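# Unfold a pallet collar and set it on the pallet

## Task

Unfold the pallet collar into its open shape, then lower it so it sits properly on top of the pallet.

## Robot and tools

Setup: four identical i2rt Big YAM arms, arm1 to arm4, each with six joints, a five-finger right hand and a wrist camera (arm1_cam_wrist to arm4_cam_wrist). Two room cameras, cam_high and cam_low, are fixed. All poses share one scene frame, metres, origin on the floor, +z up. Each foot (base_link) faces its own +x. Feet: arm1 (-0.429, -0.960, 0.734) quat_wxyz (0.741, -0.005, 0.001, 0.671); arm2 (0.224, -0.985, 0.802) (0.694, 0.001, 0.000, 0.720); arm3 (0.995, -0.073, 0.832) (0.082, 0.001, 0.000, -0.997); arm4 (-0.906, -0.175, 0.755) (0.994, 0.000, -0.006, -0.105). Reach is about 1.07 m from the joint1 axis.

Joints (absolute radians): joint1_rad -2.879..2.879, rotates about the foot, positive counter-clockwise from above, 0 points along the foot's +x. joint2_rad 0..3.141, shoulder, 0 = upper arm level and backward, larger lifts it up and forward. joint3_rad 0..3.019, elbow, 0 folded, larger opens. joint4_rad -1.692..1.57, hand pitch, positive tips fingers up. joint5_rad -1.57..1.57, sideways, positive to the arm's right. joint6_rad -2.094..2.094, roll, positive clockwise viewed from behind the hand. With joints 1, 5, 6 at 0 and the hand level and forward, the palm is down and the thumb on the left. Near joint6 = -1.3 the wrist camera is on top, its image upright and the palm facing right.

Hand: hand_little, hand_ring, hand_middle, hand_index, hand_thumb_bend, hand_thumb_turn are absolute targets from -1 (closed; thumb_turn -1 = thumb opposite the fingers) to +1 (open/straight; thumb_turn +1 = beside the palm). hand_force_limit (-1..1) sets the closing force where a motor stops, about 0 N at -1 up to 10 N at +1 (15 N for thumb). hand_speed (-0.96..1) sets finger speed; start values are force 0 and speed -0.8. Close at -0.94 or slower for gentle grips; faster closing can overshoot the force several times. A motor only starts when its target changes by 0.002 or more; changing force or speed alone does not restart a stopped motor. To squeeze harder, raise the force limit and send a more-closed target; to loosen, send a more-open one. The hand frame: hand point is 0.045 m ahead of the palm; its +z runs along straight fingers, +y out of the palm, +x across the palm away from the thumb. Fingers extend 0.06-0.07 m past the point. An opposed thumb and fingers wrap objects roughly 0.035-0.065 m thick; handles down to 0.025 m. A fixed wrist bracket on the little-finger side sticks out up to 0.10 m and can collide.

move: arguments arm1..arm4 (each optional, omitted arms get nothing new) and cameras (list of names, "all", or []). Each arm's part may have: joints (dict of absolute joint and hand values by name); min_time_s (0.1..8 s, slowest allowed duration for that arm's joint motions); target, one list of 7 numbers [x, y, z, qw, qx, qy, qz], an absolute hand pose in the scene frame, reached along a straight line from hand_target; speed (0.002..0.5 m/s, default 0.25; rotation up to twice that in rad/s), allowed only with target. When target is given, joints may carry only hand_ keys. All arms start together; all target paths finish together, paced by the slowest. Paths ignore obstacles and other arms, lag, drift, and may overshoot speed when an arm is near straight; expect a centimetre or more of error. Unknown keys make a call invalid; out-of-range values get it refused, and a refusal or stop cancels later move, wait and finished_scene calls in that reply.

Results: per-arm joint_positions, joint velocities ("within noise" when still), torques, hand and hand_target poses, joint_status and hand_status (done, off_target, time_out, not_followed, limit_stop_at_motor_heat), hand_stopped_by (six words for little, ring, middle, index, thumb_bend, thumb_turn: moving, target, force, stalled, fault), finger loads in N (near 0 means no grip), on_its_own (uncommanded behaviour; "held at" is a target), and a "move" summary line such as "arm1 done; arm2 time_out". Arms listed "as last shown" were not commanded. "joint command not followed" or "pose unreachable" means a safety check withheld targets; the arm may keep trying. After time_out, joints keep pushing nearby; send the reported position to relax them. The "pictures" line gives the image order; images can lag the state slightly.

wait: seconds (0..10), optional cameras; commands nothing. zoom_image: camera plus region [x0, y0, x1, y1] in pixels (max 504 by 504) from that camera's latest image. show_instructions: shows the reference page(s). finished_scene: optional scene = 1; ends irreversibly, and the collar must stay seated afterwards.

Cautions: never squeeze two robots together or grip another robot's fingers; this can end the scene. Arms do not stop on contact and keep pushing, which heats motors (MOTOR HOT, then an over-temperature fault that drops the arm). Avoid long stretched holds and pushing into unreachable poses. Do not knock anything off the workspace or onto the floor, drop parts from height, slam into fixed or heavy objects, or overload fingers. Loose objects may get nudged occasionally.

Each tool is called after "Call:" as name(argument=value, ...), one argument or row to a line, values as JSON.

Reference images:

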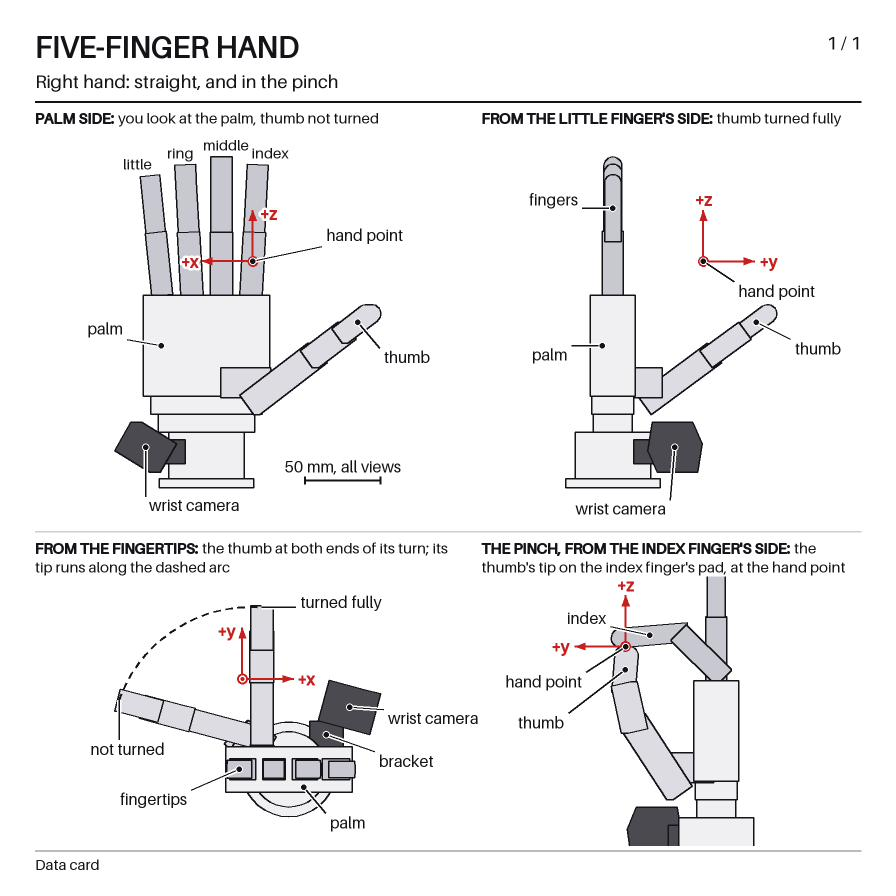

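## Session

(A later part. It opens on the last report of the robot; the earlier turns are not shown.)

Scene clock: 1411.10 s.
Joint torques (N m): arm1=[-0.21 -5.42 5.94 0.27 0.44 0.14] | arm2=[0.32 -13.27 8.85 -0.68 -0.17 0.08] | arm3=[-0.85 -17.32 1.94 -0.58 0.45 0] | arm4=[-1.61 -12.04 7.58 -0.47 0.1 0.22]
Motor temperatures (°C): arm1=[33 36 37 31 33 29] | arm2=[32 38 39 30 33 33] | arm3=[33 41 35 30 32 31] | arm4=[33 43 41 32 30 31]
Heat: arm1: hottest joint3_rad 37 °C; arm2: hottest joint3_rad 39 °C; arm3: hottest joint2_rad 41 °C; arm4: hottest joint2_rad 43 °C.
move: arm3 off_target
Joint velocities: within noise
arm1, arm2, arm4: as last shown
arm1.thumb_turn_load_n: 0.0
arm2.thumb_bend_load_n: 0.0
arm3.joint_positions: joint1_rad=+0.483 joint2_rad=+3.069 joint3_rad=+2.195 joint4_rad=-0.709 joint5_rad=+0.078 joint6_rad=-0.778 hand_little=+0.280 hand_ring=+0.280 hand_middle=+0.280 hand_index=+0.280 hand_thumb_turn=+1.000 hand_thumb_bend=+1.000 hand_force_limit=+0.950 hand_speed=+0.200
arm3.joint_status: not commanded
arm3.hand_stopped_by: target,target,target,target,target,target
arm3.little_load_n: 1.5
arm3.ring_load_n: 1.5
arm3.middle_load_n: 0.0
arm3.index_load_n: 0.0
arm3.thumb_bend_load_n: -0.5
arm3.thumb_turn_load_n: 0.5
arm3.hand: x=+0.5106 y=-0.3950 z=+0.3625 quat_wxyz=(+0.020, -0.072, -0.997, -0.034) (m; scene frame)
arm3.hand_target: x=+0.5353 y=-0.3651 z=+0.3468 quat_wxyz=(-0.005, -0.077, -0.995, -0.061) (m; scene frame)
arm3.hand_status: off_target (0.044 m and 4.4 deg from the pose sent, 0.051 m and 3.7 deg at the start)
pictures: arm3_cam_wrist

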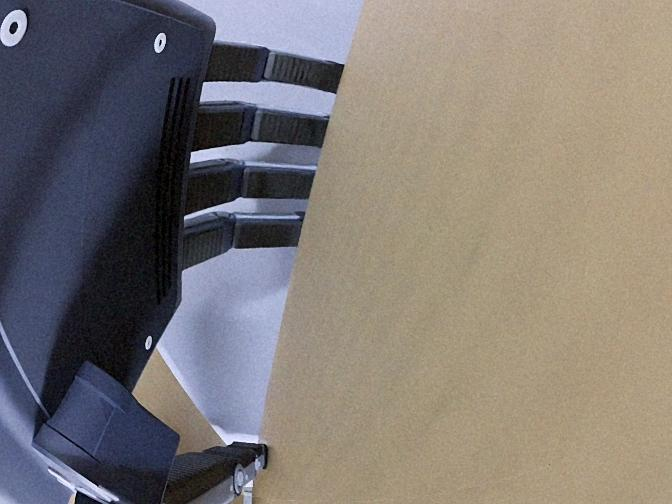

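Call:
move(
  arm3={"joints": {"hand_little": 0.05, "hand_ring": 0.05, "hand_middle": 0.05, "hand_index": 0.05, "hand_force_limit": 0.95, "hand_speed": -0.8}},
  cameras=["arm3_cam_wrist"],
)

Scene clock: 1420.10 s.
Joint torques (N m): arm1=[-0.21 -5.36 5.93 0.27 0.44 0.13] | arm2=[0.32 -13.27 8.85 -0.68 -0.17 0.08] | arm3=[-0.62 -18.73 2.45 -1.5 0.79 0.04] | arm4=[-1.67 -11.87 7.58 -0.49 0.1 0.22]
Motor temperatures (°C): arm1=[33 36 37 31 33 29] | arm2=[32 38 39 30 33 33] | arm3=[33 41 34 30 32 31] | arm4=[33 42 41 32 30 31]
Heat: arm1: hottest joint3_rad 37 °C; arm2: hottest joint3_rad 39 °C; arm3: hottest joint2_rad 41 °C; arm4: hottest joint2_rad 42 °C.
move: arm3 off_target
Joint velocities: within noise
arm1.joint_positions: joint1_rad=+0.092 joint2_rad=+1.292 joint3_rad=+0.580 joint4_rad=-0.621 joint5_rad=+0.284 joint6_rad=+0.089 hand_little=+0.160 hand_ring=+0.160 hand_middle=+0.160 hand_index=+0.160 hand_thumb_turn=+1.000 hand_thumb_bend=+1.000 hand_force_limit=+0.950 hand_speed=+0.200
arm1.joint_status: not commanded
arm1.hand_stopped_by: target,target,target,target,target,target
arm1.little_load_n: 0.0
arm1.ring_load_n: 0.0
arm1.middle_load_n: 0.0
arm1.index_load_n: 0.0
arm1.thumb_bend_load_n: 0.0
arm1.thumb_turn_load_n: 0.0
arm1.hand: x=-0.4063 y=-0.6797 z=+0.7190 quat_wxyz=(-0.119, +0.981, -0.063, +0.139) (m; scene frame)
arm1.hand_target: x=-0.4089 y=-0.6787 z=+0.7206 quat_wxyz=(-0.119, +0.981, -0.064, +0.140) (m; scene frame)
arm1.hand_status: not commanded
arm2: as last shown
arm2.thumb_turn_load_n: 0.5
arm3.joint_positions: joint1_rad=+0.475 joint2_rad=+3.075 joint3_rad=+2.187 joint4_rad=-0.678 joint5_rad=+0.067 joint6_rad=-0.783 hand_little=+0.154 hand_ring=+0.191 hand_middle=+0.118 hand_index=+0.099 hand_thumb_turn=+1.000 hand_thumb_bend=+1.000 hand_force_limit=+0.950 hand_speed=-0.800
arm3.joint_status: hand_little off_target (ended at +0.154, target +0.050); hand_ring off_target (ended at +0.191, target +0.050); hand_middle off_target (ended at +0.118, target +0.050); hand_index off_target (ended at +0.099, target +0.050); the others done
arm3.hand_stopped_by: force,force,force,force,target,target
arm3.little_load_n: 0.0
arm3.ring_load_n: 0.0
arm3.middle_load_n: 3.5
arm3.index_load_n: 9.0
arm3.thumb_bend_load_n: 0.0
arm3.thumb_turn_load_n: 0.0
arm3.hand: x=+0.5090 y=-0.3929 z=+0.3554 quat_wxyz=(+0.022, -0.074, -0.997, -0.024) (m; scene frame)
arm3.hand_target: x=+0.5343 y=-0.3645 z=+0.3468 quat_wxyz=(-0.004, -0.081, -0.995, -0.060) (m; scene frame)
arm3.hand_status: not commanded
arm4.joint_positions: joint1_rad=+0.286 joint2_rad=+1.585 joint3_rad=+1.197 joint4_rad=-1.177 joint5_rad=+0.001 joint6_rad=+1.347 hand_little=+1.000 hand_ring=+1.000 hand_middle=+1.000 hand_index=+1.000 hand_thumb_turn=-1.000 hand_thumb_bend=+1.000 hand_force_limit=+0.950 hand_speed=+0.200
arm4.joint_status: not commanded
arm4.hand_stopped_by: target,target,target,target,target,target
arm4.little_load_n: 0.0
arm4.ring_load_n: 0.0
arm4.middle_load_n: 0.0
arm4.index_load_n: 0.0
arm4.thumb_bend_load_n: 0.0
arm4.thumb_turn_load_n: 0.0
arm4.hand: x=-0.4460 y=-0.0742 z=+0.8561 quat_wxyz=(-0.009, +0.149, -0.989, +0.003) (m; scene frame)
arm4.hand_target: x=-0.4495 y=-0.0791 z=+0.8538 quat_wxyz=(-0.001, +0.137, -0.991, +0.004) (m; scene frame)
arm4.hand_status: not commanded
pictures: arm3_cam_wrist

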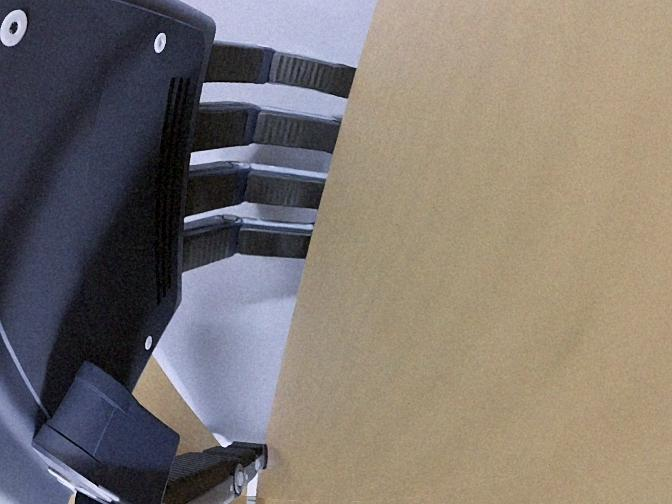

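Call:
move(
  arm3={"target": [0.530, -0.375, 0.385, 0.0050, 0.0817, 0.9947, 0.0610], "speed": 0.05},
  cameras=["arm3_cam_wrist", "cam_low"],
)

Scene clock: 1422.50 s.
Joint torques (N m): arm1=[-0.15 -5.36 5.93 0.25 0.44 0.13] | arm2=[0.32 -13.27 8.87 -0.68 -0.17 0.08] | arm3=[-0.03 -21.66 1.85 -2.93 0.68 0.19] | arm4=[-1.67 -12.1 7.6 -0.47 0.12 0.22]
Motor temperatures (°C): arm1=[33 36 37 31 33 29] | arm2=[32 38 39 30 33 33] | arm3=[33 41 34 30 32 31] | arm4=[33 42 41 32 30 31]
Heat: arm1: hottest joint3_rad 37 °C; arm2: hottest joint3_rad 39 °C; arm3: hottest joint2_rad 41 °C; arm4: hottest joint2_rad 42 °C.
move: arm3 off_target
Joint velocities: within noise
arm1, arm4: as last shown
arm1.middle_load_n: 0.5
arm2.joint_positions: joint1_rad=+0.259 joint2_rad=+2.189 joint3_rad=+1.284 joint4_rad=-0.796 joint5_rad=-0.056 joint6_rad=+0.449 hand_little=+0.160 hand_ring=+0.160 hand_middle=+0.160 hand_index=+0.160 hand_thumb_turn=+1.000 hand_thumb_bend=+1.000 hand_force_limit=+0.950 hand_speed=+0.200
arm2.joint_status: not commanded
arm2.hand_stopped_by: target,target,target,target,target,target
arm2.little_load_n: 0.0
arm2.ring_load_n: 0.0
arm2.middle_load_n: 0.0
arm2.index_load_n: 0.0
arm2.thumb_bend_load_n: 0.0
arm2.thumb_turn_load_n: 0.0
arm2.hand: x=+0.0295 y=-0.5653 z=+0.6450 quat_wxyz=(+0.070, +0.994, -0.079, -0.003) (m; scene frame)
arm2.hand_target: x=+0.0205 y=-0.5525 z=+0.6479 quat_wxyz=(+0.064, +0.995, -0.080, -0.007) (m; scene frame)
arm2.hand_status: not commanded
arm3.joint_positions: joint1_rad=+0.469 joint2_rad=+3.063 joint3_rad=+2.148 joint4_rad=-0.678 joint5_rad=+0.072 joint6_rad=-0.788 hand_little=+0.154 hand_ring=+0.191 hand_middle=+0.118 hand_index=+0.099 hand_thumb_turn=+1.000 hand_thumb_bend=+1.000 hand_force_limit=+0.950 hand_speed=-0.800
arm3.joint_status: not commanded
arm3.hand_stopped_by: force,force,force,force,target,target
arm3.little_load_n: 0.0
arm3.ring_load_n: 0.0
arm3.middle_load_n: 5.5
arm3.index_load_n: 13.0
arm3.thumb_bend_load_n: 0.0
arm3.thumb_turn_load_n: 0.0
arm3.hand: x=+0.5185 y=-0.3800 z=+0.3556 quat_wxyz=(+0.013, -0.074, -0.997, -0.035) (m; scene frame)
arm3.hand_target: x=+0.5268 y=-0.3726 z=+0.3830 quat_wxyz=(-0.005, -0.082, -0.995, -0.061) (m; scene frame)
arm3.hand_status: off_target (0.032 m and 3.7 deg from the pose sent, 0.040 m and 5.3 deg at the start)
arm4.ring_load_n: 0.5
pictures: arm3_cam_wrist, cam_low

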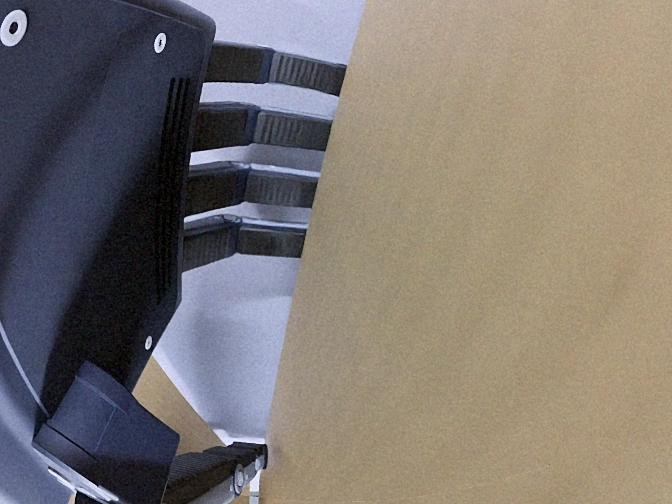

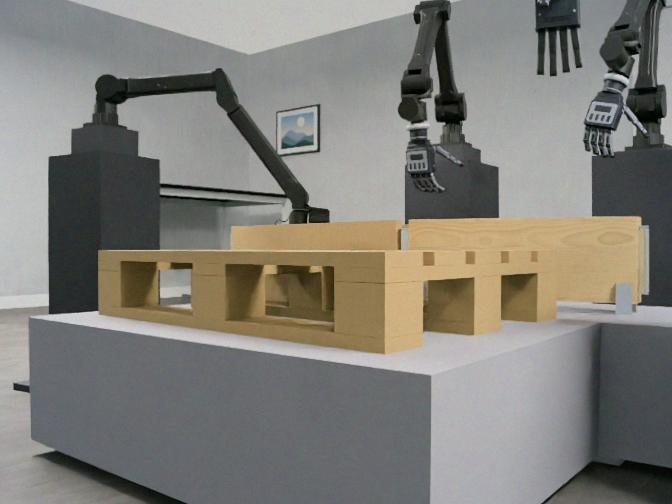

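Call:
move(
  arm3={"joints": {"hand_little": 0.0, "hand_ring": 0.0, "hand_force_limit": 0.5, "hand_speed": -0.85}},
  arm2={"target": [0.05, -0.515, 0.62, 0.0696, 0.9942, -0.0817, -0.0057], "speed": 0.2},
  cameras=["arm2_cam_wrist", "arm3_cam_wrist"],
)

Scene clock: 1432.67 s.
Joint torques (N m): arm1=[-0.26 -5.42 5.93 0.28 0.45 0.13] | arm2=[0.03 -14.21 9.25 -0.7 0.11 -0.12] | arm3=[0.5 -22.36 1.73 -3 0.67 0.19] | arm4=[-1.55 -11.93 7.57 -0.51 0.11 0.22]
Motor temperatures (°C): arm1=[33 36 37 31 33 29] | arm2=[32 38 39 30 33 33] | arm3=[33 43 34 31 32 31] | arm4=[33 42 41 32 30 31]
Heat: arm1: hottest joint3_rad 37 °C; arm2: hottest joint3_rad 39 °C; arm3: hottest joint2_rad 43 °C; arm4: hottest joint2_rad 42 °C.
move: arm2 off_target; arm3 off_target
Joint velocities: within noise
arm1, arm4: as last shown
arm1.middle_load_n: 0.0
arm2.joint_positions: joint1_rad=+0.199 joint2_rad=+2.300 joint3_rad=+1.399 joint4_rad=-0.822 joint5_rad=-0.056 joint6_rad=+0.407 hand_little=+0.160 hand_ring=+0.160 hand_middle=+0.160 hand_index=+0.160 hand_thumb_turn=+1.000 hand_thumb_bend=+1.000 hand_force_limit=+0.950 hand_speed=+0.200
arm2.joint_status: not commanded
arm2.hand_stopped_by: target,target,target,target,target,target
arm2.little_load_n: 0.0
arm2.ring_load_n: 0.0
arm2.middle_load_n: 0.0
arm2.index_load_n: 0.5
arm2.thumb_bend_load_n: -0.5
arm2.thumb_turn_load_n: 0.0
arm2.hand: x=+0.0516 y=-0.5330 z=+0.6161 quat_wxyz=(+0.080, +0.993, -0.087, -0.003) (m; scene frame)
arm2.hand_target: x=+0.0478 y=-0.5168 z=+0.6198 quat_wxyz=(+0.070, +0.994, -0.081, -0.006) (m; scene frame)
arm2.hand_status: off_target (0.018 m and 1.4 deg from the pose sent, 0.060 m and 0.5 deg at the start)
arm3.joint_positions: joint1_rad=+0.469 joint2_rad=+3.063 joint3_rad=+2.146 joint4_rad=-0.678 joint5_rad=+0.070 joint6_rad=-0.792 hand_little=+0.116 hand_ring=+0.111 hand_middle=+0.118 hand_index=+0.099 hand_thumb_turn=+1.000 hand_thumb_bend=+1.000 hand_force_limit=+0.500 hand_speed=-0.850
arm3.joint_status: hand_little off_target (ended at +0.116, target +0.000); hand_ring off_target (ended at +0.111, target +0.000); the others done
arm3.hand_stopped_by: force,force,force,force,target,target
arm3.little_load_n: 8.0
arm3.ring_load_n: 9.0
arm3.middle_load_n: 0.5
arm3.index_load_n: 6.5
arm3.thumb_bend_load_n: 0.0
arm3.thumb_turn_load_n: 0.0
arm3.hand: x=+0.5191 y=-0.3796 z=+0.3553 quat_wxyz=(+0.012, -0.072, -0.997, -0.035) (m; scene frame)
arm3.hand_target: x=+0.5268 y=-0.3726 z=+0.3830 quat_wxyz=(-0.005, -0.082, -0.995, -0.061) (m; scene frame)
arm3.hand_status: not commanded
arm4.ring_load_n: 0.0
arm4.thumb_bend_load_n: -0.5
pictures: arm2_cam_wrist, arm3_cam_wrist

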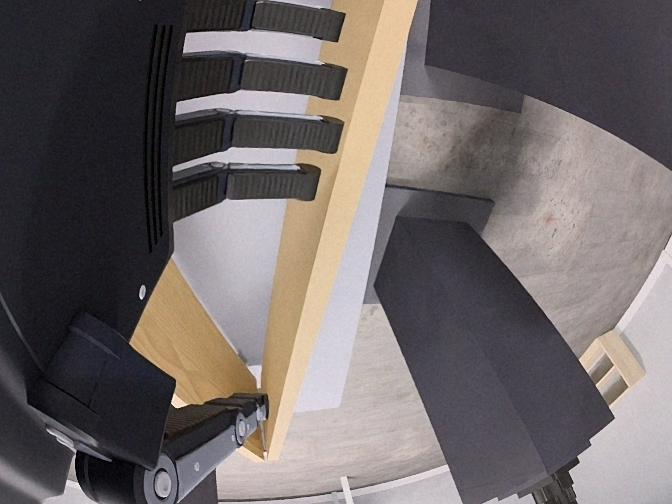

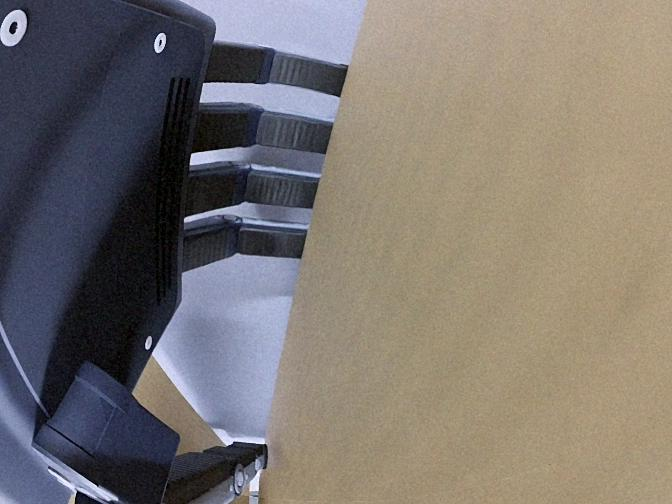

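Call:
move(
  arm2={"target": [0.053, -0.486, 0.60, 0.0696, 0.9942, -0.0817, -0.0057], "speed": 0.2},
  cameras=[],
)

Call:
move(
  arm2={"target": [0.053, -0.486, 0.48, 0.0696, 0.9942, -0.0817, -0.0057], "speed": 0.2},
  cameras=["arm2_cam_wrist"],
)

Scene clock: 1441.30 s.
Joint torques (N m): arm1=[-0.21 -5.42 5.9 0.31 0.45 0.13] | arm2=[-0.97 -14.86 9.46 -0.7 0.22 -0.13] | arm3=[-0.09 -21.6 1.65 -2.66 0.65 0.21] | arm4=[-1.49 -11.93 7.54 -0.49 0.11 0.22]
Motor temperatures (°C): arm1=[33 36 37 31 33 29] | arm2=[32 39 40 30 33 33] | arm3=[33 44 34 31 32 31] | arm4=[33 42 41 32 30 31]
Heat: arm1: hottest joint3_rad 37 °C; arm2: hottest joint3_rad 40 °C; arm3: hottest joint2_rad 44 °C; arm4: hottest joint2_rad 42 °C.
move: arm2 off_target
Joint velocities: within noise
arm1, arm3, arm4: as last shown
arm2.joint_positions: joint1_rad=+0.183 joint2_rad=+2.384 joint3_rad=+1.517 joint4_rad=-0.851 joint5_rad=-0.056 joint6_rad=+0.388 hand_little=+0.160 hand_ring=+0.160 hand_middle=+0.160 hand_index=+0.160 hand_thumb_turn=+1.000 hand_thumb_bend=+1.000 hand_force_limit=+0.950 hand_speed=+0.200
arm2.joint_status: not commanded
arm2.hand_stopped_by: target,target,target,target,target,target
arm2.little_load_n: 0.0
arm2.ring_load_n: 0.0
arm2.middle_load_n: 0.0
arm2.index_load_n: 0.0
arm2.thumb_bend_load_n: 0.0
arm2.thumb_turn_load_n: 0.0
arm2.hand: x=+0.0529 y=-0.5018 z=+0.5976 quat_wxyz=(+0.078, +0.993, -0.086, -0.005) (m; scene frame)
arm2.hand_target: x=+0.0557 y=-0.4850 z=+0.5999 quat_wxyz=(+0.069, +0.994, -0.085, -0.006) (m; scene frame)
arm2.hand_status: off_target (0.016 m and 1.0 deg from the pose sent, 0.050 m and 1.4 deg at the start)
arm3.little_load_n: 7.5
arm4.thumb_bend_load_n: 0.0
pictures: none
No camera images: "cameras" was empty.

Scene clock: 1442.70 s.
Joint torques (N m): arm1=[-0.21 -5.48 5.94 0.31 0.44 0.13] | arm2=[-0.56 -16.38 7.6 0.18 0.23 -0.12] | arm3=[-0.03 -22.42 1.81 -2.86 0.73 0.18] | arm4=[-1.49 -12.04 7.58 -0.47 0.11 0.23]
Motor temperatures (°C): arm1=[33 36 37 31 33 29] | arm2=[32 39 40 30 33 33] | arm3=[33 44 34 31 32 31] | arm4=[33 42 41 32 30 31]
Heat: arm1: hottest joint3_rad 37 °C; arm2: hottest joint3_rad 40 °C; arm3: hottest joint2_rad 44 °C; arm4: hottest joint2_rad 42 °C.
move: arm2 off_target
Joint velocities: within noise
arm1, arm3, arm4: as last shown
arm1.middle_load_n: 0.5
arm2.joint_positions: joint1_rad=+0.183 joint2_rad=+2.647 joint3_rad=+1.632 joint4_rad=-0.737 joint5_rad=-0.056 joint6_rad=+0.387 hand_little=+0.160 hand_ring=+0.160 hand_middle=+0.160 hand_index=+0.160 hand_thumb_turn=+1.000 hand_thumb_bend=+1.000 hand_force_limit=+0.950 hand_speed=+0.200
arm2.joint_status: not commanded
arm2.hand_stopped_by: target,target,target,target,target,target
arm2.little_load_n: 0.0
arm2.ring_load_n: 0.0
arm2.middle_load_n: 0.0
arm2.index_load_n: 0.0
arm2.thumb_bend_load_n: 0.0
arm2.thumb_turn_load_n: 0.0
arm2.hand: x=+0.0552 y=-0.5117 z=+0.4768 quat_wxyz=(+0.094, +0.992, -0.085, +0.000) (m; scene frame)
arm2.hand_target: x=+0.0536 y=-0.4880 z=+0.4805 quat_wxyz=(+0.070, +0.994, -0.082, -0.005) (m; scene frame)
arm2.hand_status: off_target (0.026 m and 2.9 deg from the pose sent, 0.119 m and 1.0 deg at the start)
arm3.little_load_n: 8.0
arm3.thumb_bend_load_n: -0.5
pictures: arm2_cam_wrist

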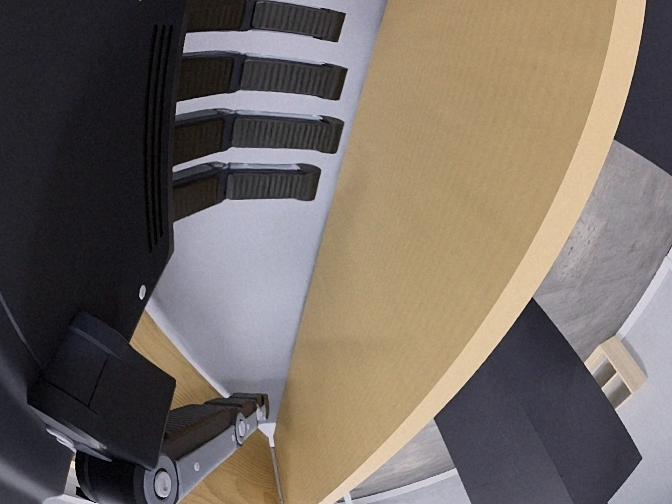

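Call:
move(
  arm2={"target": [0.053, -0.482, 0.42, 0.061, 0.9947, -0.0818, -0.005], "speed": 0.15, "joints": {"hand_little": 0.28, "hand_ring": 0.28, "hand_middle": 0.28, "hand_index": 0.28}},
  cameras=[],
)

Call:
move(
  arm2={"target": [0.053, -0.482, 0.395, 0.061, 0.9947, -0.0818, -0.005], "speed": 0.1},
  cameras=["arm2_cam_wrist"],
)

Scene clock: 1448.70 s.
Joint torques (N m): arm1=[-0.21 -5.36 5.91 0.31 0.44 0.14] | arm2=[-0.5 -16.56 7.27 0.16 0.27 -0.11] | arm3=[0.85 -23.24 1.87 -2.82 0.65 0.28] | arm4=[-1.55 -12.04 7.6 -0.5 0.11 0.22]
Motor temperatures (°C): arm1=[33 36 37 31 33 29] | arm2=[32 39 40 30 33 33] | arm3=[33 44 34 31 32 31] | arm4=[33 41 41 32 30 31]
Heat: arm1: hottest joint3_rad 37 °C; arm2: hottest joint3_rad 40 °C; arm3: hottest joint2_rad 44 °C; arm4: hottest joint2_rad 41 °C.
move: arm2 off_target
Joint velocities: within noise
arm1, arm3, arm4: as last shown
arm1.middle_load_n: 0.0
arm2.joint_positions: joint1_rad=+0.183 joint2_rad=+2.780 joint3_rad=+1.730 joint4_rad=-0.681 joint5_rad=-0.050 joint6_rad=+0.387 hand_little=+0.280 hand_ring=+0.280 hand_middle=+0.280 hand_index=+0.280 hand_thumb_turn=+1.000 hand_thumb_bend=+1.000 hand_force_limit=+0.950 hand_speed=+0.200
arm2.joint_status: all done
arm2.hand_stopped_by: target,target,target,target,target,target
arm2.little_load_n: 0.0
arm2.ring_load_n: 0.0
arm2.middle_load_n: 0.0
arm2.index_load_n: 0.0
arm2.thumb_bend_load_n: 0.0
arm2.thumb_turn_load_n: 0.0
arm2.hand: x=+0.0549 y=-0.5049 z=+0.4179 quat_wxyz=(+0.082, +0.993, -0.085, +0.000) (m; scene frame)
arm2.hand_target: x=+0.0535 y=-0.4826 z=+0.4206 quat_wxyz=(+0.061, +0.995, -0.082, -0.005) (m; scene frame)
arm2.hand_status: off_target (0.023 m and 2.6 deg from the pose sent, 0.064 m and 3.8 deg at the start)
arm3.index_load_n: 6.0
arm3.thumb_bend_load_n: 0.0
pictures: none
No camera images: "cameras" was empty.

Scene clock: 1449.73 s.
Joint torques (N m): arm1=[-0.03 -5.48 5.9 0.29 0.44 0.13] | arm2=[-0.56 -15.85 7.35 0.17 0.23 -0.11] | arm3=[0.62 -22.3 2.07 -2.81 0.66 0.29] | arm4=[-1.49 -11.87 7.57 -0.49 0.11 0.23]
Motor temperatures (°C): arm1=[33 36 37 31 33 29] | arm2=[32 39 40 30 33 33] | arm3=[33 44 34 31 32 31] | arm4=[33 41 41 32 30 31]
Heat: arm1: hottest joint3_rad 37 °C; arm2: hottest joint3_rad 40 °C; arm3: hottest joint2_rad 44 °C; arm4: hottest joint2_rad 41 °C.
move: arm2 off_target
Joint velocities: within noise
arm1, arm3, arm4: as last shown
arm2.joint_positions: joint1_rad=+0.183 joint2_rad=+2.829 joint3_rad=+1.780 joint4_rad=-0.679 joint5_rad=-0.050 joint6_rad=+0.387 hand_little=+0.280 hand_ring=+0.280 hand_middle=+0.280 hand_index=+0.280 hand_thumb_turn=+1.000 hand_thumb_bend=+1.000 hand_force_limit=+0.950 hand_speed=+0.200
arm2.joint_status: not commanded
arm2.hand_stopped_by: target,target,target,target,target,target
arm2.little_load_n: 0.0
arm2.ring_load_n: 0.0
arm2.middle_load_n: 0.0
arm2.index_load_n: 0.0
arm2.thumb_bend_load_n: 0.0
arm2.thumb_turn_load_n: 0.5
arm2.hand: x=+0.0541 y=-0.5016 z=+0.3991 quat_wxyz=(+0.082, +0.993, -0.085, +0.000) (m; scene frame)
arm2.hand_target: x=+0.0537 y=-0.4844 z=+0.3966 quat_wxyz=(+0.065, +0.994, -0.082, -0.004) (m; scene frame)
arm2.hand_status: off_target (0.020 m and 2.5 deg from the pose sent, 0.032 m and 2.6 deg at the start)
arm3.ring_load_n: 8.5
arm3.index_load_n: 6.5
pictures: arm2_cam_wrist

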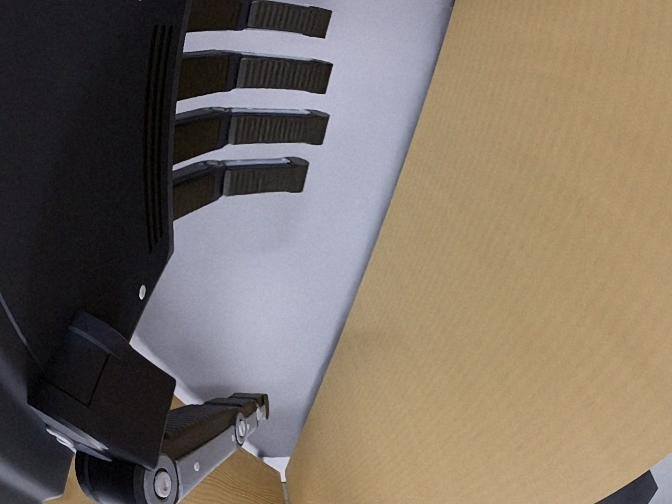

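Call:
move(
  arm2={"target": [0.053, -0.490, 0.372, 0.061, 0.9947, -0.0818, -0.005], "speed": 0.1},
  cameras=["arm2_cam_wrist"],
)

Scene clock: 1451.93 s.
Joint torques (N m): arm1=[0.03 -5.54 5.94 0.29 0.44 0.13] | arm2=[-0.26 -15.79 7.04 0.27 0.22 -0.08] | arm3=[0.09 -22.12 1.63 -2.91 0.63 0.25] | arm4=[-1.55 -11.93 7.57 -0.46 0.11 0.23]
Motor temperatures (°C): arm1=[33 36 37 31 33 29] | arm2=[32 39 40 30 33 33] | arm3=[33 44 34 31 32 31] | arm4=[33 41 41 32 30 31]
Heat: arm1: hottest joint3_rad 37 °C; arm2: hottest joint3_rad 40 °C; arm3: hottest joint2_rad 44 °C; arm4: hottest joint2_rad 41 °C.
move: arm2 off_target
Joint velocities: within noise
arm1, arm3, arm4: as last shown
arm2.joint_positions: joint1_rad=+0.183 joint2_rad=+2.877 joint3_rad=+1.796 joint4_rad=-0.645 joint5_rad=-0.050 joint6_rad=+0.387 hand_little=+0.280 hand_ring=+0.280 hand_middle=+0.280 hand_index=+0.280 hand_thumb_turn=+1.000 hand_thumb_bend=+1.000 hand_force_limit=+0.950 hand_speed=+0.200
arm2.joint_status: not commanded
arm2.hand_stopped_by: target,target,target,target,target,target
arm2.little_load_n: 0.0
arm2.ring_load_n: 0.0
arm2.middle_load_n: 0.0
arm2.index_load_n: 0.0
arm2.thumb_bend_load_n: 0.0
arm2.thumb_turn_load_n: 0.0
arm2.hand: x=+0.0557 y=-0.5088 z=+0.3750 quat_wxyz=(+0.080, +0.993, -0.085, -0.001) (m; scene frame)
arm2.hand_target: x=+0.0533 y=-0.4912 z=+0.3725 quat_wxyz=(+0.062, +0.995, -0.082, -0.005) (m; scene frame)
arm2.hand_status: off_target (0.019 m and 2.3 deg from the pose sent, 0.030 m and 2.5 deg at the start)
arm3.little_load_n: 7.5
arm3.ring_load_n: 9.0
arm3.middle_load_n: 0.0
arm3.index_load_n: 6.0
pictures: arm2_cam_wrist

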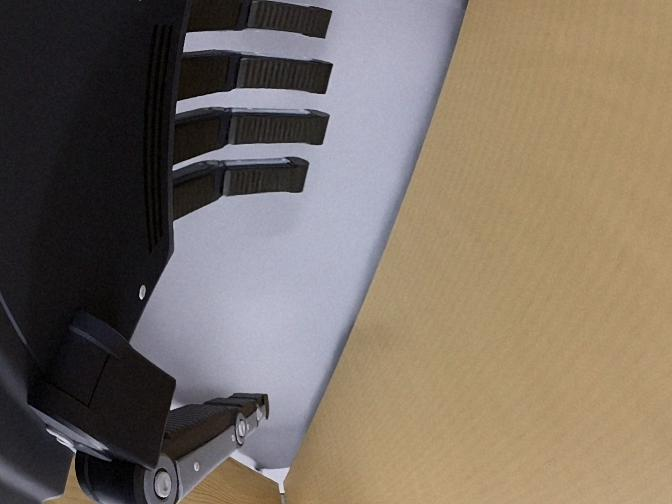

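Call:
move(
  arm2={"target": [0.053, -0.494, 0.350, 0.061, 0.9947, -0.0818, -0.005], "speed": 0.1},
  cameras=["arm2_cam_wrist"],
)

Scene clock: 1454.17 s.
Joint torques (N m): arm1=[-0.32 -5.42 5.93 0.31 0.45 0.13] | arm2=[-0.32 -15.79 7.15 0.28 0.21 -0.07] | arm3=[0.91 -21.77 1.76 -2.88 0.7 0.22] | arm4=[-1.55 -11.99 7.56 -0.49 0.11 0.22]
Motor temperatures (°C): arm1=[33 36 37 31 33 29] | arm2=[32 39 40 30 33 33] | arm3=[33 45 34 31 32 31] | arm4=[33 41 41 32 30 31]
Heat: arm1: hottest joint3_rad 37 °C; arm2: hottest joint3_rad 40 °C; arm3: hottest joint2_rad 45 °C; arm4: hottest joint2_rad 41 °C.
move: arm2 off_target
Joint velocities: within noise
arm1.joint_positions: joint1_rad=+0.092 joint2_rad=+1.292 joint3_rad=+0.580 joint4_rad=-0.621 joint5_rad=+0.284 joint6_rad=+0.089 hand_little=+0.160 hand_ring=+0.160 hand_middle=+0.160 hand_index=+0.160 hand_thumb_turn=+1.000 hand_thumb_bend=+1.000 hand_force_limit=+0.950 hand_speed=+0.200
arm1.joint_status: not commanded
arm1.hand_stopped_by: target,target,target,target,target,target
arm1.little_load_n: 0.0
arm1.ring_load_n: 0.0
arm1.middle_load_n: 0.0
arm1.index_load_n: 0.0
arm1.thumb_bend_load_n: 0.0
arm1.thumb_turn_load_n: 0.0
arm1.hand: x=-0.4063 y=-0.6797 z=+0.7190 quat_wxyz=(-0.119, +0.981, -0.063, +0.139) (m; scene frame)
arm1.hand_target: x=-0.4089 y=-0.6787 z=+0.7206 quat_wxyz=(-0.119, +0.981, -0.064, +0.140) (m; scene frame)
arm1.hand_status: not commanded
arm2.joint_positions: joint1_rad=+0.189 joint2_rad=+2.927 joint3_rad=+1.827 joint4_rad=-0.629 joint5_rad=-0.050 joint6_rad=+0.387 hand_little=+0.280 hand_ring=+0.280 hand_middle=+0.280 hand_index=+0.280 hand_thumb_turn=+1.000 hand_thumb_bend=+1.000 hand_force_limit=+0.950 hand_speed=+0.200
arm2.joint_status: not commanded
arm2.hand_stopped_by: target,target,target,target,target,target
arm2.little_load_n: 0.0
arm2.ring_load_n: 0.0
arm2.middle_load_n: 0.0
arm2.index_load_n: 0.0
arm2.thumb_bend_load_n: 0.0
arm2.thumb_turn_load_n: 0.0
arm2.hand: x=+0.0542 y=-0.5160 z=+0.3523 quat_wxyz=(+0.082, +0.993, -0.082, +0.000) (m; scene frame)
arm2.hand_target: x=+0.0514 y=-0.4957 z=+0.3503 quat_wxyz=(+0.061, +0.995, -0.080, -0.005) (m; scene frame)
arm2.hand_status: off_target (0.022 m and 2.4 deg from the pose sent, 0.029 m and 2.3 deg at the start)
arm3: as last shown
arm3.joint_positions: joint1_rad=+0.468 joint2_rad=+3.063 joint3_rad=+2.146 joint4_rad=-0.678 joint5_rad=+0.069 joint6_rad=-0.792 hand_little=+0.116 hand_ring=+0.111 hand_middle=+0.118 hand_index=+0.099 hand_thumb_turn=+1.000 hand_thumb_bend=+1.000 hand_force_limit=+0.500 hand_speed=-0.850
arm3.little_load_n: 7.0
arm3.ring_load_n: 8.5
arm3.index_load_n: 6.5
arm3.hand: x=+0.5188 y=-0.3791 z=+0.3553 quat_wxyz=(+0.012, -0.072, -0.997, -0.035) (m; scene frame)
arm3.hand_target: x=+0.5261 y=-0.3722 z=+0.3831 quat_wxyz=(-0.005, -0.083, -0.995, -0.060) (m; scene frame)
arm4.joint_positions: joint1_rad=+0.286 joint2_rad=+1.585 joint3_rad=+1.197 joint4_rad=-1.177 joint5_rad=+0.001 joint6_rad=+1.347 hand_little=+1.000 hand_ring=+1.000 hand_middle=+1.000 hand_index=+1.000 hand_thumb_turn=-1.000 hand_thumb_bend=+1.000 hand_force_limit=+0.950 hand_speed=+0.200
arm4.joint_status: not commanded
arm4.hand_stopped_by: target,target,target,target,target,target
arm4.little_load_n: 0.0
arm4.ring_load_n: 0.0
arm4.middle_load_n: 0.0
arm4.index_load_n: 0.0
arm4.thumb_bend_load_n: 0.0
arm4.thumb_turn_load_n: 0.0
arm4.hand: x=-0.4460 y=-0.0742 z=+0.8561 quat_wxyz=(-0.009, +0.149, -0.989, +0.003) (m; scene frame)
arm4.hand_target: x=-0.4495 y=-0.0791 z=+0.8538 quat_wxyz=(-0.001, +0.137, -0.991, +0.004) (m; scene frame)
arm4.hand_status: not commanded
pictures: arm2_cam_wrist

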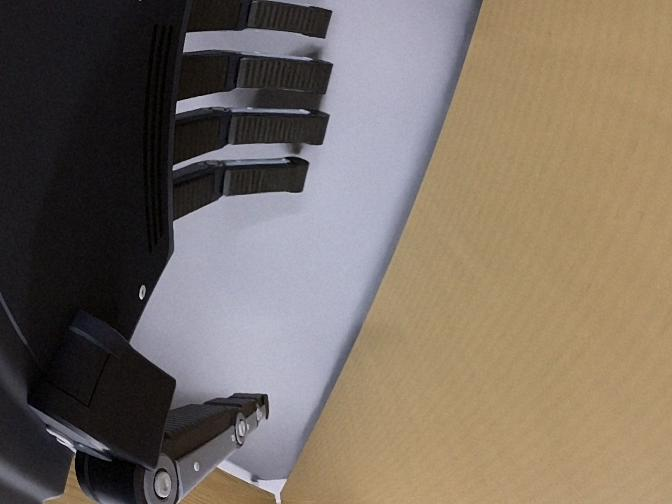

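Call:
move(
  arm2={"target": [0.045, -0.540, 0.340, 0.061, 0.9947, -0.0818, -0.005], "speed": 0.1},
  cameras=["arm2_cam_wrist"],
)

Scene clock: 1457.43 s.
Joint torques (N m): arm1=[-0.15 -5.36 5.94 0.24 0.45 0.13] | arm2=[1.2 -15.85 1.33 0.24 0.08 0.08] | arm3=[0.09 -22.01 2.13 -2.82 0.71 0.27] | arm4=[-1.55 -11.93 7.57 -0.47 0.11 0.22]
Motor temperatures (°C): arm1=[33 36 37 31 33 29] | arm2=[32 39 40 30 33 33] | arm3=[33 45 33 31 32 31] | arm4=[33 41 41 32 30 31]
Heat: arm1: hottest joint3_rad 37 °C; arm2: hottest joint3_rad 40 °C; arm3: hottest joint2_rad 45 °C; arm4: hottest joint2_rad 41 °C.
move: arm2 off_target
Joint velocities: within noise
arm1, arm3, arm4: as last shown
arm2.joint_positions: joint1_rad=+0.196 joint2_rad=+2.906 joint3_rad=+1.741 joint4_rad=-0.494 joint5_rad=-0.050 joint6_rad=+0.397 hand_little=+0.280 hand_ring=+0.280 hand_middle=+0.280 hand_index=+0.280 hand_thumb_turn=+1.000 hand_thumb_bend=+1.000 hand_force_limit=+0.950 hand_speed=+0.200
arm2.joint_status: not commanded
arm2.hand_stopped_by: target,target,target,target,target,target
arm2.little_load_n: 0.0
arm2.ring_load_n: 0.0
arm2.middle_load_n: -2.5
arm2.index_load_n: 0.0
arm2.thumb_bend_load_n: 0.0
arm2.thumb_turn_load_n: 0.0
arm2.hand: x=+0.0518 y=-0.5209 z=+0.3446 quat_wxyz=(+0.048, +0.995, -0.083, -0.010) (m; scene frame)
arm2.hand_target: x=+0.0466 y=-0.5370 z=+0.3405 quat_wxyz=(+0.057, +0.995, -0.080, -0.006) (m; scene frame)
arm2.hand_status: off_target (0.021 m and 1.6 deg from the pose sent, 0.028 m and 2.4 deg at the start)
arm3.little_load_n: 6.5
arm3.ring_load_n: 8.0
arm3.middle_load_n: 0.5
arm4.thumb_bend_load_n: -0.5
pictures: arm2_cam_wrist

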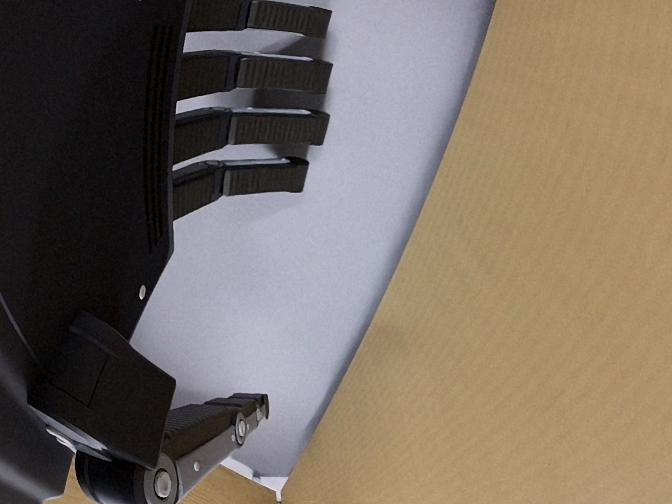

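Call:
move(
  arm2={"target": [0.043, -0.555, 0.351, 0.061, 0.9947, -0.0818, -0.005], "speed": 0.1},
  cameras=["arm2_cam_wrist"],
)

Scene clock: 1460.50 s.
Joint torques (N m): arm1=[-0.15 -5.36 5.91 0.28 0.44 0.12] | arm2=[0.62 -16.73 1.48 0.23 0.01 0.08] | arm3=[-0.15 -22.24 1.73 -2.73 0.66 0.14] | arm4=[-1.49 -11.93 7.57 -0.47 0.11 0.23]
Motor temperatures (°C): arm1=[33 36 37 31 33 29] | arm2=[32 39 39 30 33 33] | arm3=[33 45 33 31 33 31] | arm4=[33 41 41 32 30 31]
Heat: arm1: hottest joint3_rad 37 °C; arm2: hottest joint2_rad 39 °C; arm3: hottest joint2_rad 45 °C; arm4: hottest joint2_rad 41 °C.
move: arm2 done
Joint velocities: within noise
arm1, arm4: as last shown
arm1.index_load_n: 0.5
arm2.joint_positions: joint1_rad=+0.217 joint2_rad=+2.889 joint3_rad=+1.655 joint4_rad=-0.469 joint5_rad=-0.050 joint6_rad=+0.422 hand_little=+0.280 hand_ring=+0.280 hand_middle=+0.280 hand_index=+0.280 hand_thumb_turn=+1.000 hand_thumb_bend=+1.000 hand_force_limit=+0.950 hand_speed=+0.200
arm2.joint_status: not commanded
arm2.hand_stopped_by: target,target,target,target,target,target
arm2.little_load_n: 0.0
arm2.ring_load_n: 0.0
arm2.middle_load_n: -1.5
arm2.index_load_n: 0.0
arm2.thumb_bend_load_n: 0.0
arm2.thumb_turn_load_n: 0.0
arm2.hand: x=+0.0497 y=-0.5591 z=+0.3446 quat_wxyz=(+0.069, +0.994, -0.085, -0.002) (m; scene frame)
arm2.hand_target: x=+0.0432 y=-0.5557 z=+0.3510 quat_wxyz=(+0.063, +0.994, -0.085, -0.004) (m; scene frame)
arm2.hand_status: done (0.010 m and 1.1 deg from the pose sent, 0.036 m and 1.6 deg at the start)
arm3.joint_positions: joint1_rad=+0.468 joint2_rad=+3.063 joint3_rad=+2.146 joint4_rad=-0.678 joint5_rad=+0.069 joint6_rad=-0.792 hand_little=+0.116 hand_ring=+0.111 hand_middle=+0.118 hand_index=+0.099 hand_thumb_turn=+1.000 hand_thumb_bend=+1.000 hand_force_limit=+0.500 hand_speed=-0.850
arm3.joint_status: not commanded
arm3.hand_stopped_by: force,force,force,force,target,target
arm3.little_load_n: 6.5
arm3.ring_load_n: 8.0
arm3.middle_load_n: 0.0
arm3.index_load_n: 6.5
arm3.thumb_bend_load_n: 0.0
arm3.thumb_turn_load_n: 0.0
arm3.hand: x=+0.5188 y=-0.3791 z=+0.3553 quat_wxyz=(+0.012, -0.072, -0.997, -0.035) (m; scene frame)
arm3.hand_target: x=+0.5261 y=-0.3722 z=+0.3831 quat_wxyz=(-0.005, -0.083, -0.995, -0.060) (m; scene frame)
arm3.hand_status: not commanded
arm4.thumb_bend_load_n: 0.0
pictures: arm2_cam_wrist

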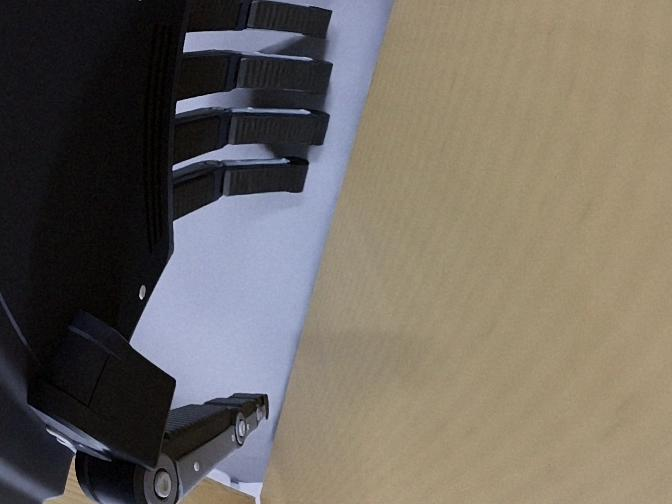

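Call:
move(
  arm2={"target": [0.037, -0.590, 0.348, 0.061, 0.9947, -0.0818, -0.005], "speed": 0.1},
  cameras=["arm2_cam_wrist"],
)

Scene clock: 1462.90 s.
Joint torques (N m): arm1=[-0.21 -5.3 5.94 0.31 0.44 0.13] | arm2=[1.49 -15.74 0.46 0.23 -0.15 0] | arm3=[0.97 -22.12 1.99 -2.99 0.73 0.22] | arm4=[-1.55 -11.99 7.6 -0.47 0.11 0.22]
Motor temperatures (°C): arm1=[33 36 37 31 33 29] | arm2=[32 39 39 30 33 33] | arm3=[33 45 33 31 33 31] | arm4=[33 41 41 32 30 31]
Heat: arm1: hottest joint3_rad 37 °C; arm2: hottest joint2_rad 39 °C; arm3: hottest joint2_rad 45 °C; arm4: hottest joint2_rad 41 °C.
move: arm2 off_target
Joint velocities: within noise
arm1, arm3, arm4: as last shown
arm1.index_load_n: -0.5
arm2.joint_positions: joint1_rad=+0.236 joint2_rad=+2.863 joint3_rad=+1.556 joint4_rad=-0.377 joint5_rad=-0.048 joint6_rad=+0.454 hand_little=+0.280 hand_ring=+0.280 hand_middle=+0.280 hand_index=+0.280 hand_thumb_turn=+1.000 hand_thumb_bend=+1.000 hand_force_limit=+0.950 hand_speed=+0.200
arm2.joint_status: not commanded
arm2.hand_stopped_by: target,target,target,target,target,target
arm2.little_load_n: 0.0
arm2.ring_load_n: 0.0
arm2.middle_load_n: -2.0
arm2.index_load_n: 0.0
arm2.thumb_bend_load_n: -1.0
arm2.thumb_turn_load_n: 0.5
arm2.hand: x=+0.0467 y=-0.5832 z=+0.3446 quat_wxyz=(+0.061, +0.994, -0.092, -0.003) (m; scene frame)
arm2.hand_target: x=+0.0373 y=-0.5895 z=+0.3483 quat_wxyz=(+0.060, +0.995, -0.082, -0.005) (m; scene frame)
arm2.hand_status: off_target (0.012 m and 1.2 deg from the pose sent, 0.034 m and 1.1 deg at the start)
arm3.joint_positions: joint1_rad=+0.469 joint2_rad=+3.063 joint3_rad=+2.146 joint4_rad=-0.678 joint5_rad=+0.069 joint6_rad=-0.792 hand_little=+0.116 hand_ring=+0.111 hand_middle=+0.118 hand_index=+0.099 hand_thumb_turn=+1.000 hand_thumb_bend=+1.000 hand_force_limit=+0.500 hand_speed=-0.850
arm3.index_load_n: 6.0
arm3.hand: x=+0.5193 y=-0.3798 z=+0.3553 quat_wxyz=(+0.012, -0.072, -0.997, -0.035) (m; scene frame)
arm3.hand_target: x=+0.5265 y=-0.3729 z=+0.3831 quat_wxyz=(-0.005, -0.082, -0.995, -0.060) (m; scene frame)
pictures: arm2_cam_wrist

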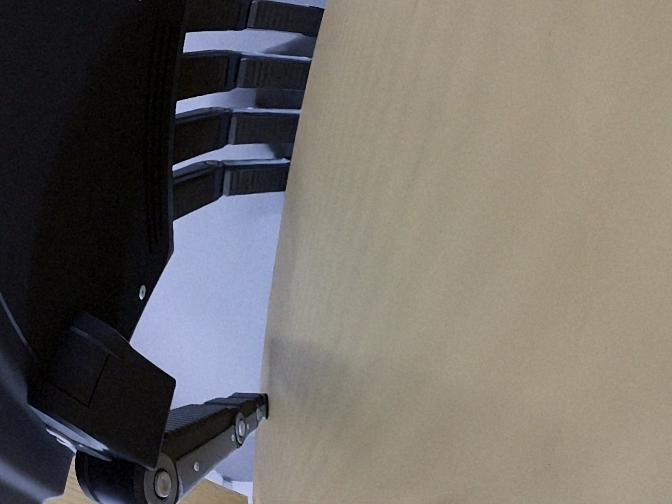

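Call:
move(
  arm2={"target": [0.036, -0.598, 0.352, 0.061, 0.9947, -0.0818, -0.005], "speed": 0.1},
  cameras=[],
)

Call:
move(
  arm2={"joints": {"hand_little": 0.02, "hand_ring": 0.02, "hand_middle": 0.02, "hand_index": 0.02, "hand_force_limit": 0.6, "hand_speed": -0.8}},
  cameras=["arm2_cam_wrist"],
)

Scene clock: 1470.07 s.
Joint torques (N m): arm1=[-0.32 -5.42 5.9 0.28 0.45 0.13] | arm2=[1.96 -15.97 -0.46 -0.09 -0.2 0] | arm3=[0.91 -22.42 1.61 -2.99 0.66 0.19] | arm4=[-1.49 -11.99 7.57 -0.43 0.11 0.22]
Motor temperatures (°C): arm1=[33 36 37 31 33 29] | arm2=[32 39 39 30 33 33] | arm3=[33 45 33 31 33 31] | arm4=[33 41 41 32 30 31]
Heat: arm1: hottest joint3_rad 37 °C; arm2: hottest joint2_rad 39 °C; arm3: hottest joint2_rad 45 °C; arm4: hottest joint2_rad 41 °C.
move: arm2 off_target
Joint velocities: within noise
arm1, arm3, arm4: as last shown
arm1.index_load_n: 0.0
arm2.joint_positions: joint1_rad=+0.236 joint2_rad=+2.854 joint3_rad=+1.534 joint4_rad=-0.345 joint5_rad=-0.050 joint6_rad=+0.460 hand_little=+0.280 hand_ring=+0.280 hand_middle=+0.280 hand_index=+0.280 hand_thumb_turn=+1.000 hand_thumb_bend=+1.000 hand_force_limit=+0.950 hand_speed=+0.200
arm2.joint_status: not commanded
arm2.hand_stopped_by: target,target,target,target,target,target
arm2.little_load_n: 0.0
arm2.ring_load_n: 0.0
arm2.middle_load_n: 0.0
arm2.index_load_n: 0.0
arm2.thumb_bend_load_n: -0.5
arm2.thumb_turn_load_n: 0.0
arm2.hand: x=+0.0460 y=-0.5827 z=+0.3457 quat_wxyz=(+0.052, +0.994, -0.095, -0.007) (m; scene frame)
arm2.hand_target: x=+0.0358 y=-0.5952 z=+0.3519 quat_wxyz=(+0.058, +0.995, -0.082, -0.007) (m; scene frame)
arm2.hand_status: off_target (0.019 m and 1.9 deg from the pose sent, 0.020 m and 1.2 deg at the start)
arm3.joint_positions: joint1_rad=+0.469 joint2_rad=+3.063 joint3_rad=+2.144 joint4_rad=-0.678 joint5_rad=+0.070 joint6_rad=-0.792 hand_little=+0.116 hand_ring=+0.111 hand_middle=+0.118 hand_index=+0.099 hand_thumb_turn=+1.000 hand_thumb_bend=+1.000 hand_force_limit=+0.500 hand_speed=-0.850
arm3.ring_load_n: 7.5
arm3.index_load_n: 5.5
arm3.hand: x=+0.5198 y=-0.3791 z=+0.3551 quat_wxyz=(+0.012, -0.072, -0.997, -0.036) (m; scene frame)
arm3.hand_target: x=+0.5271 y=-0.3722 z=+0.3829 quat_wxyz=(-0.005, -0.082, -0.995, -0.061) (m; scene frame)
pictures: none
No camera images: "cameras" was empty.

Scene clock: 1471.03 s.
Joint torques (N m): arm1=[-0.21 -5.42 5.93 0.28 0.44 0.13] | arm2=[1.96 -16.56 -0.54 -1.05 -0.52 0] | arm3=[0.79 -21.66 2.35 -2.62 0.62 0.22] | arm4=[-1.61 -11.99 7.56 -0.49 0.11 0.22]
Motor temperatures (°C): arm1=[33 36 37 31 33 29] | arm2=[32 39 39 30 33 33] | arm3=[33 45 33 31 33 31] | arm4=[33 41 41 32 30 31]
Heat: arm1: hottest joint3_rad 37 °C; arm2: hottest joint2_rad 39 °C; arm3: hottest joint2_rad 45 °C; arm4: hottest joint2_rad 41 °C.
move: arm2 done
Joint velocities: within noise
arm1, arm3, arm4: as last shown
arm2.joint_positions: joint1_rad=+0.236 joint2_rad=+2.864 joint3_rad=+1.534 joint4_rad=-0.317 joint5_rad=-0.041 joint6_rad=+0.453 hand_little=+0.021 hand_ring=+0.021 hand_middle=+0.021 hand_index=+0.021 hand_thumb_turn=+1.000 hand_thumb_bend=+1.000 hand_force_limit=+0.600 hand_speed=-0.800
arm2.joint_status: all done
arm2.hand_stopped_by: target,target,target,target,target,target
arm2.little_load_n: 4.0
arm2.ring_load_n: 4.5
arm2.middle_load_n: 2.0
arm2.index_load_n: 2.0
arm2.thumb_bend_load_n: 0.0
arm2.thumb_turn_load_n: 0.0
arm2.hand: x=+0.0479 y=-0.5818 z=+0.3389 quat_wxyz=(+0.042, +0.995, -0.091, -0.006) (m; scene frame)
arm2.hand_target: x=+0.0369 y=-0.5960 z=+0.3510 quat_wxyz=(+0.058, +0.995, -0.079, -0.006) (m; scene frame)
arm2.hand_status: not commanded
arm3.joint_positions: joint1_rad=+0.471 joint2_rad=+3.061 joint3_rad=+2.140 joint4_rad=-0.678 joint5_rad=+0.070 joint6_rad=-0.792 hand_little=+0.115 hand_ring=+0.111 hand_middle=+0.118 hand_index=+0.099 hand_thumb_turn=+1.000 hand_thumb_bend=+1.000 hand_force_limit=+0.500 hand_speed=-0.850
arm3.little_load_n: 4.5
arm3.ring_load_n: 6.0
arm3.index_load_n: 6.0
arm3.thumb_bend_load_n: -0.5
arm3.hand: x=+0.5216 y=-0.3788 z=+0.3552 quat_wxyz=(+0.010, -0.071, -0.997, -0.037) (m; scene frame)
arm3.hand_target: x=+0.5268 y=-0.3735 z=+0.3834 quat_wxyz=(-0.005, -0.081, -0.995, -0.061) (m; scene frame)
pictures: arm2_cam_wrist

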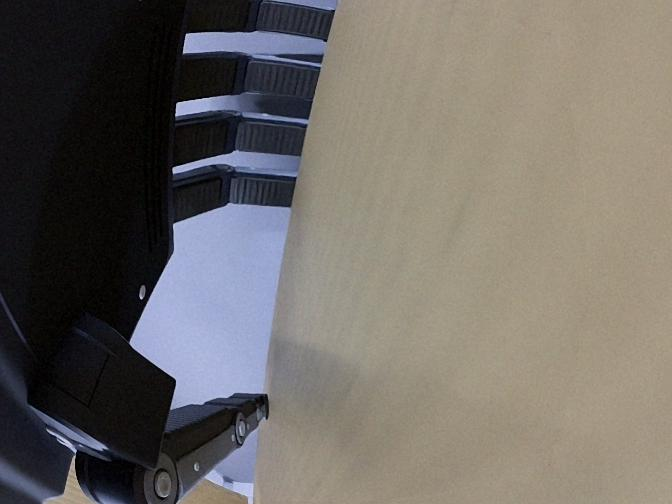

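Call:
move(
  arm1={"target": [-0.26, -0.465, 0.66, 0.0696, 0.9942, -0.0817, -0.0057], "speed": 0.25},
  cameras=["arm1_cam_wrist"],
)

Scene clock: 1476.73 s.
Joint torques (N m): arm1=[-1.85 -15.09 7.76 -0.49 -0.14 -0.13] | arm2=[1.85 -16.5 -0.54 -1.06 -0.51 0] | arm3=[0.38 -22.07 2.28 -2.67 0.71 0.21] | arm4=[-1.55 -11.99 7.57 -0.51 0.11 0.22]
Motor temperatures (°C): arm1=[33 36 37 31 33 29] | arm2=[32 39 38 30 33 33] | arm3=[33 46 33 31 33 31] | arm4=[33 41 41 32 30 31]
Heat: arm1: hottest joint3_rad 37 °C; arm2: hottest joint2_rad 39 °C; arm3: hottest joint2_rad 46 °C; arm4: hottest joint2_rad 41 °C.
move: arm1 off_target
Joint velocities: within noise
arm1.joint_positions: joint1_rad=-0.252 joint2_rad=+2.202 joint3_rad=+1.600 joint4_rad=-1.102 joint5_rad=+0.017 joint6_rad=-0.174 hand_little=+0.160 hand_ring=+0.160 hand_middle=+0.160 hand_index=+0.160 hand_thumb_turn=+1.000 hand_thumb_bend=+1.000 hand_force_limit=+0.950 hand_speed=+0.200
arm1.joint_status: not commanded
arm1.hand_stopped_by: target,target,target,target,target,target
arm1.little_load_n: 0.0
arm1.ring_load_n: 0.0
arm1.middle_load_n: 0.0
arm1.index_load_n: 0.5
arm1.thumb_bend_load_n: -0.5
arm1.thumb_turn_load_n: 0.0
arm1.hand: x=-0.2663 y=-0.4710 z=+0.6530 quat_wxyz=(+0.071, +0.994, -0.088, -0.006) (m; scene frame)
arm1.hand_target: x=-0.2612 y=-0.4614 z=+0.6579 quat_wxyz=(+0.063, +0.995, -0.083, -0.006) (m; scene frame)
arm1.hand_status: off_target (0.011 m and 0.7 deg from the pose sent, 0.266 m and 27.4 deg at the start)
arm2, arm3, arm4: as last shown
arm3.thumb_bend_load_n: 0.0
pictures: arm1_cam_wrist

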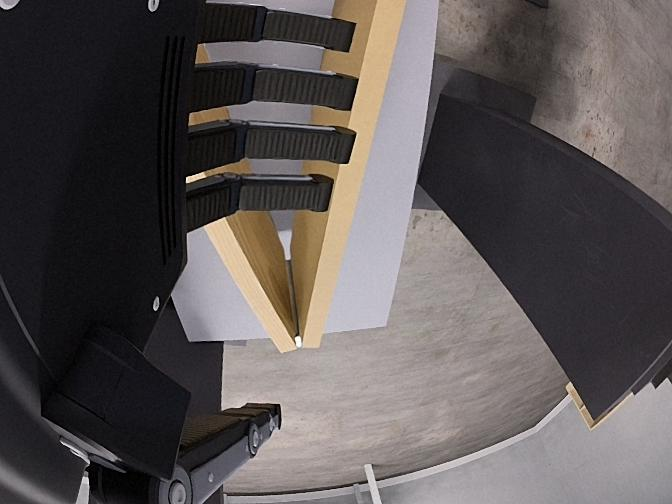

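Call:
move(
  arm1={"target": [-0.193, -0.452, 0.62, 0.0696, 0.9942, -0.0817, -0.0057], "speed": 0.2, "joints": {"hand_thumb_bend": 0.3}},
  cameras=["arm1_cam_wrist"],
)

Scene clock: 1486.03 s.
Joint torques (N m): arm1=[-0.73 -16.5 7.97 -0.42 0.11 -0.11] | arm2=[1.85 -16.56 -0.55 -1.03 -0.52 0] | arm3=[0.5 -22.24 2.35 -2.93 0.69 0.19] | arm4=[-1.55 -11.99 7.54 -0.51 0.11 0.22]
Motor temperatures (°C): arm1=[33 37 37 31 33 29] | arm2=[32 39 38 30 33 33] | arm3=[33 47 33 31 33 31] | arm4=[33 41 41 32 30 31]
Heat: arm1: hottest joint2_rad 37 °C; arm2: hottest joint2_rad 39 °C; arm3: hottest joint2_rad 47 °C; arm4: hottest joint2_rad 41 °C.
move: arm1 off_target
Joint velocities: within noise
arm1.joint_positions: joint1_rad=-0.351 joint2_rad=+2.348 joint3_rad=+1.756 joint4_rad=-1.124 joint5_rad=+0.026 joint6_rad=-0.266 hand_little=+0.160 hand_ring=+0.160 hand_middle=+0.160 hand_index=+0.160 hand_thumb_turn=+1.000 hand_thumb_bend=+0.300 hand_force_limit=+0.950 hand_speed=+0.200
arm1.joint_status: all done
arm1.hand_stopped_by: target,target,target,target,target,target
arm1.little_load_n: 0.0
arm1.ring_load_n: 0.0
arm1.middle_load_n: 0.0
arm1.index_load_n: 0.0
arm1.thumb_bend_load_n: 0.0
arm1.thumb_turn_load_n: 0.0
arm1.hand: x=-0.1965 y=-0.4631 z=+0.6148 quat_wxyz=(+0.076, +0.993, -0.091, -0.010) (m; scene frame)
arm1.hand_target: x=-0.1941 y=-0.4519 z=+0.6195 quat_wxyz=(+0.069, +0.994, -0.081, -0.006) (m; scene frame)
arm1.hand_status: off_target (0.013 m and 1.4 deg from the pose sent, 0.083 m and 0.7 deg at the start)
arm2, arm3, arm4: as last shown
arm2.index_load_n: 1.5
arm3.little_load_n: 4.0
pictures: arm1_cam_wrist

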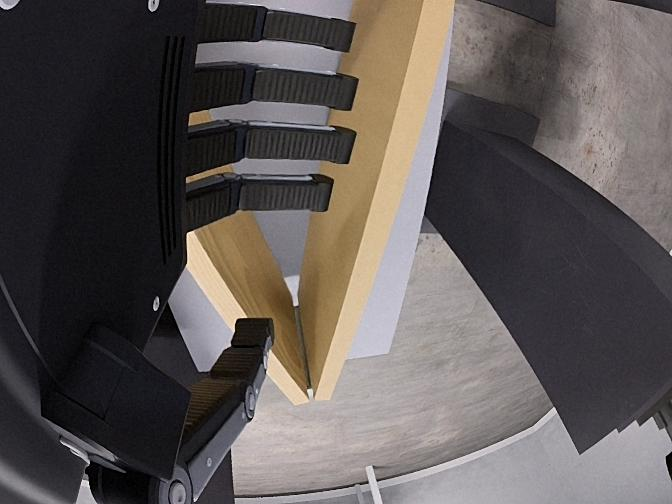

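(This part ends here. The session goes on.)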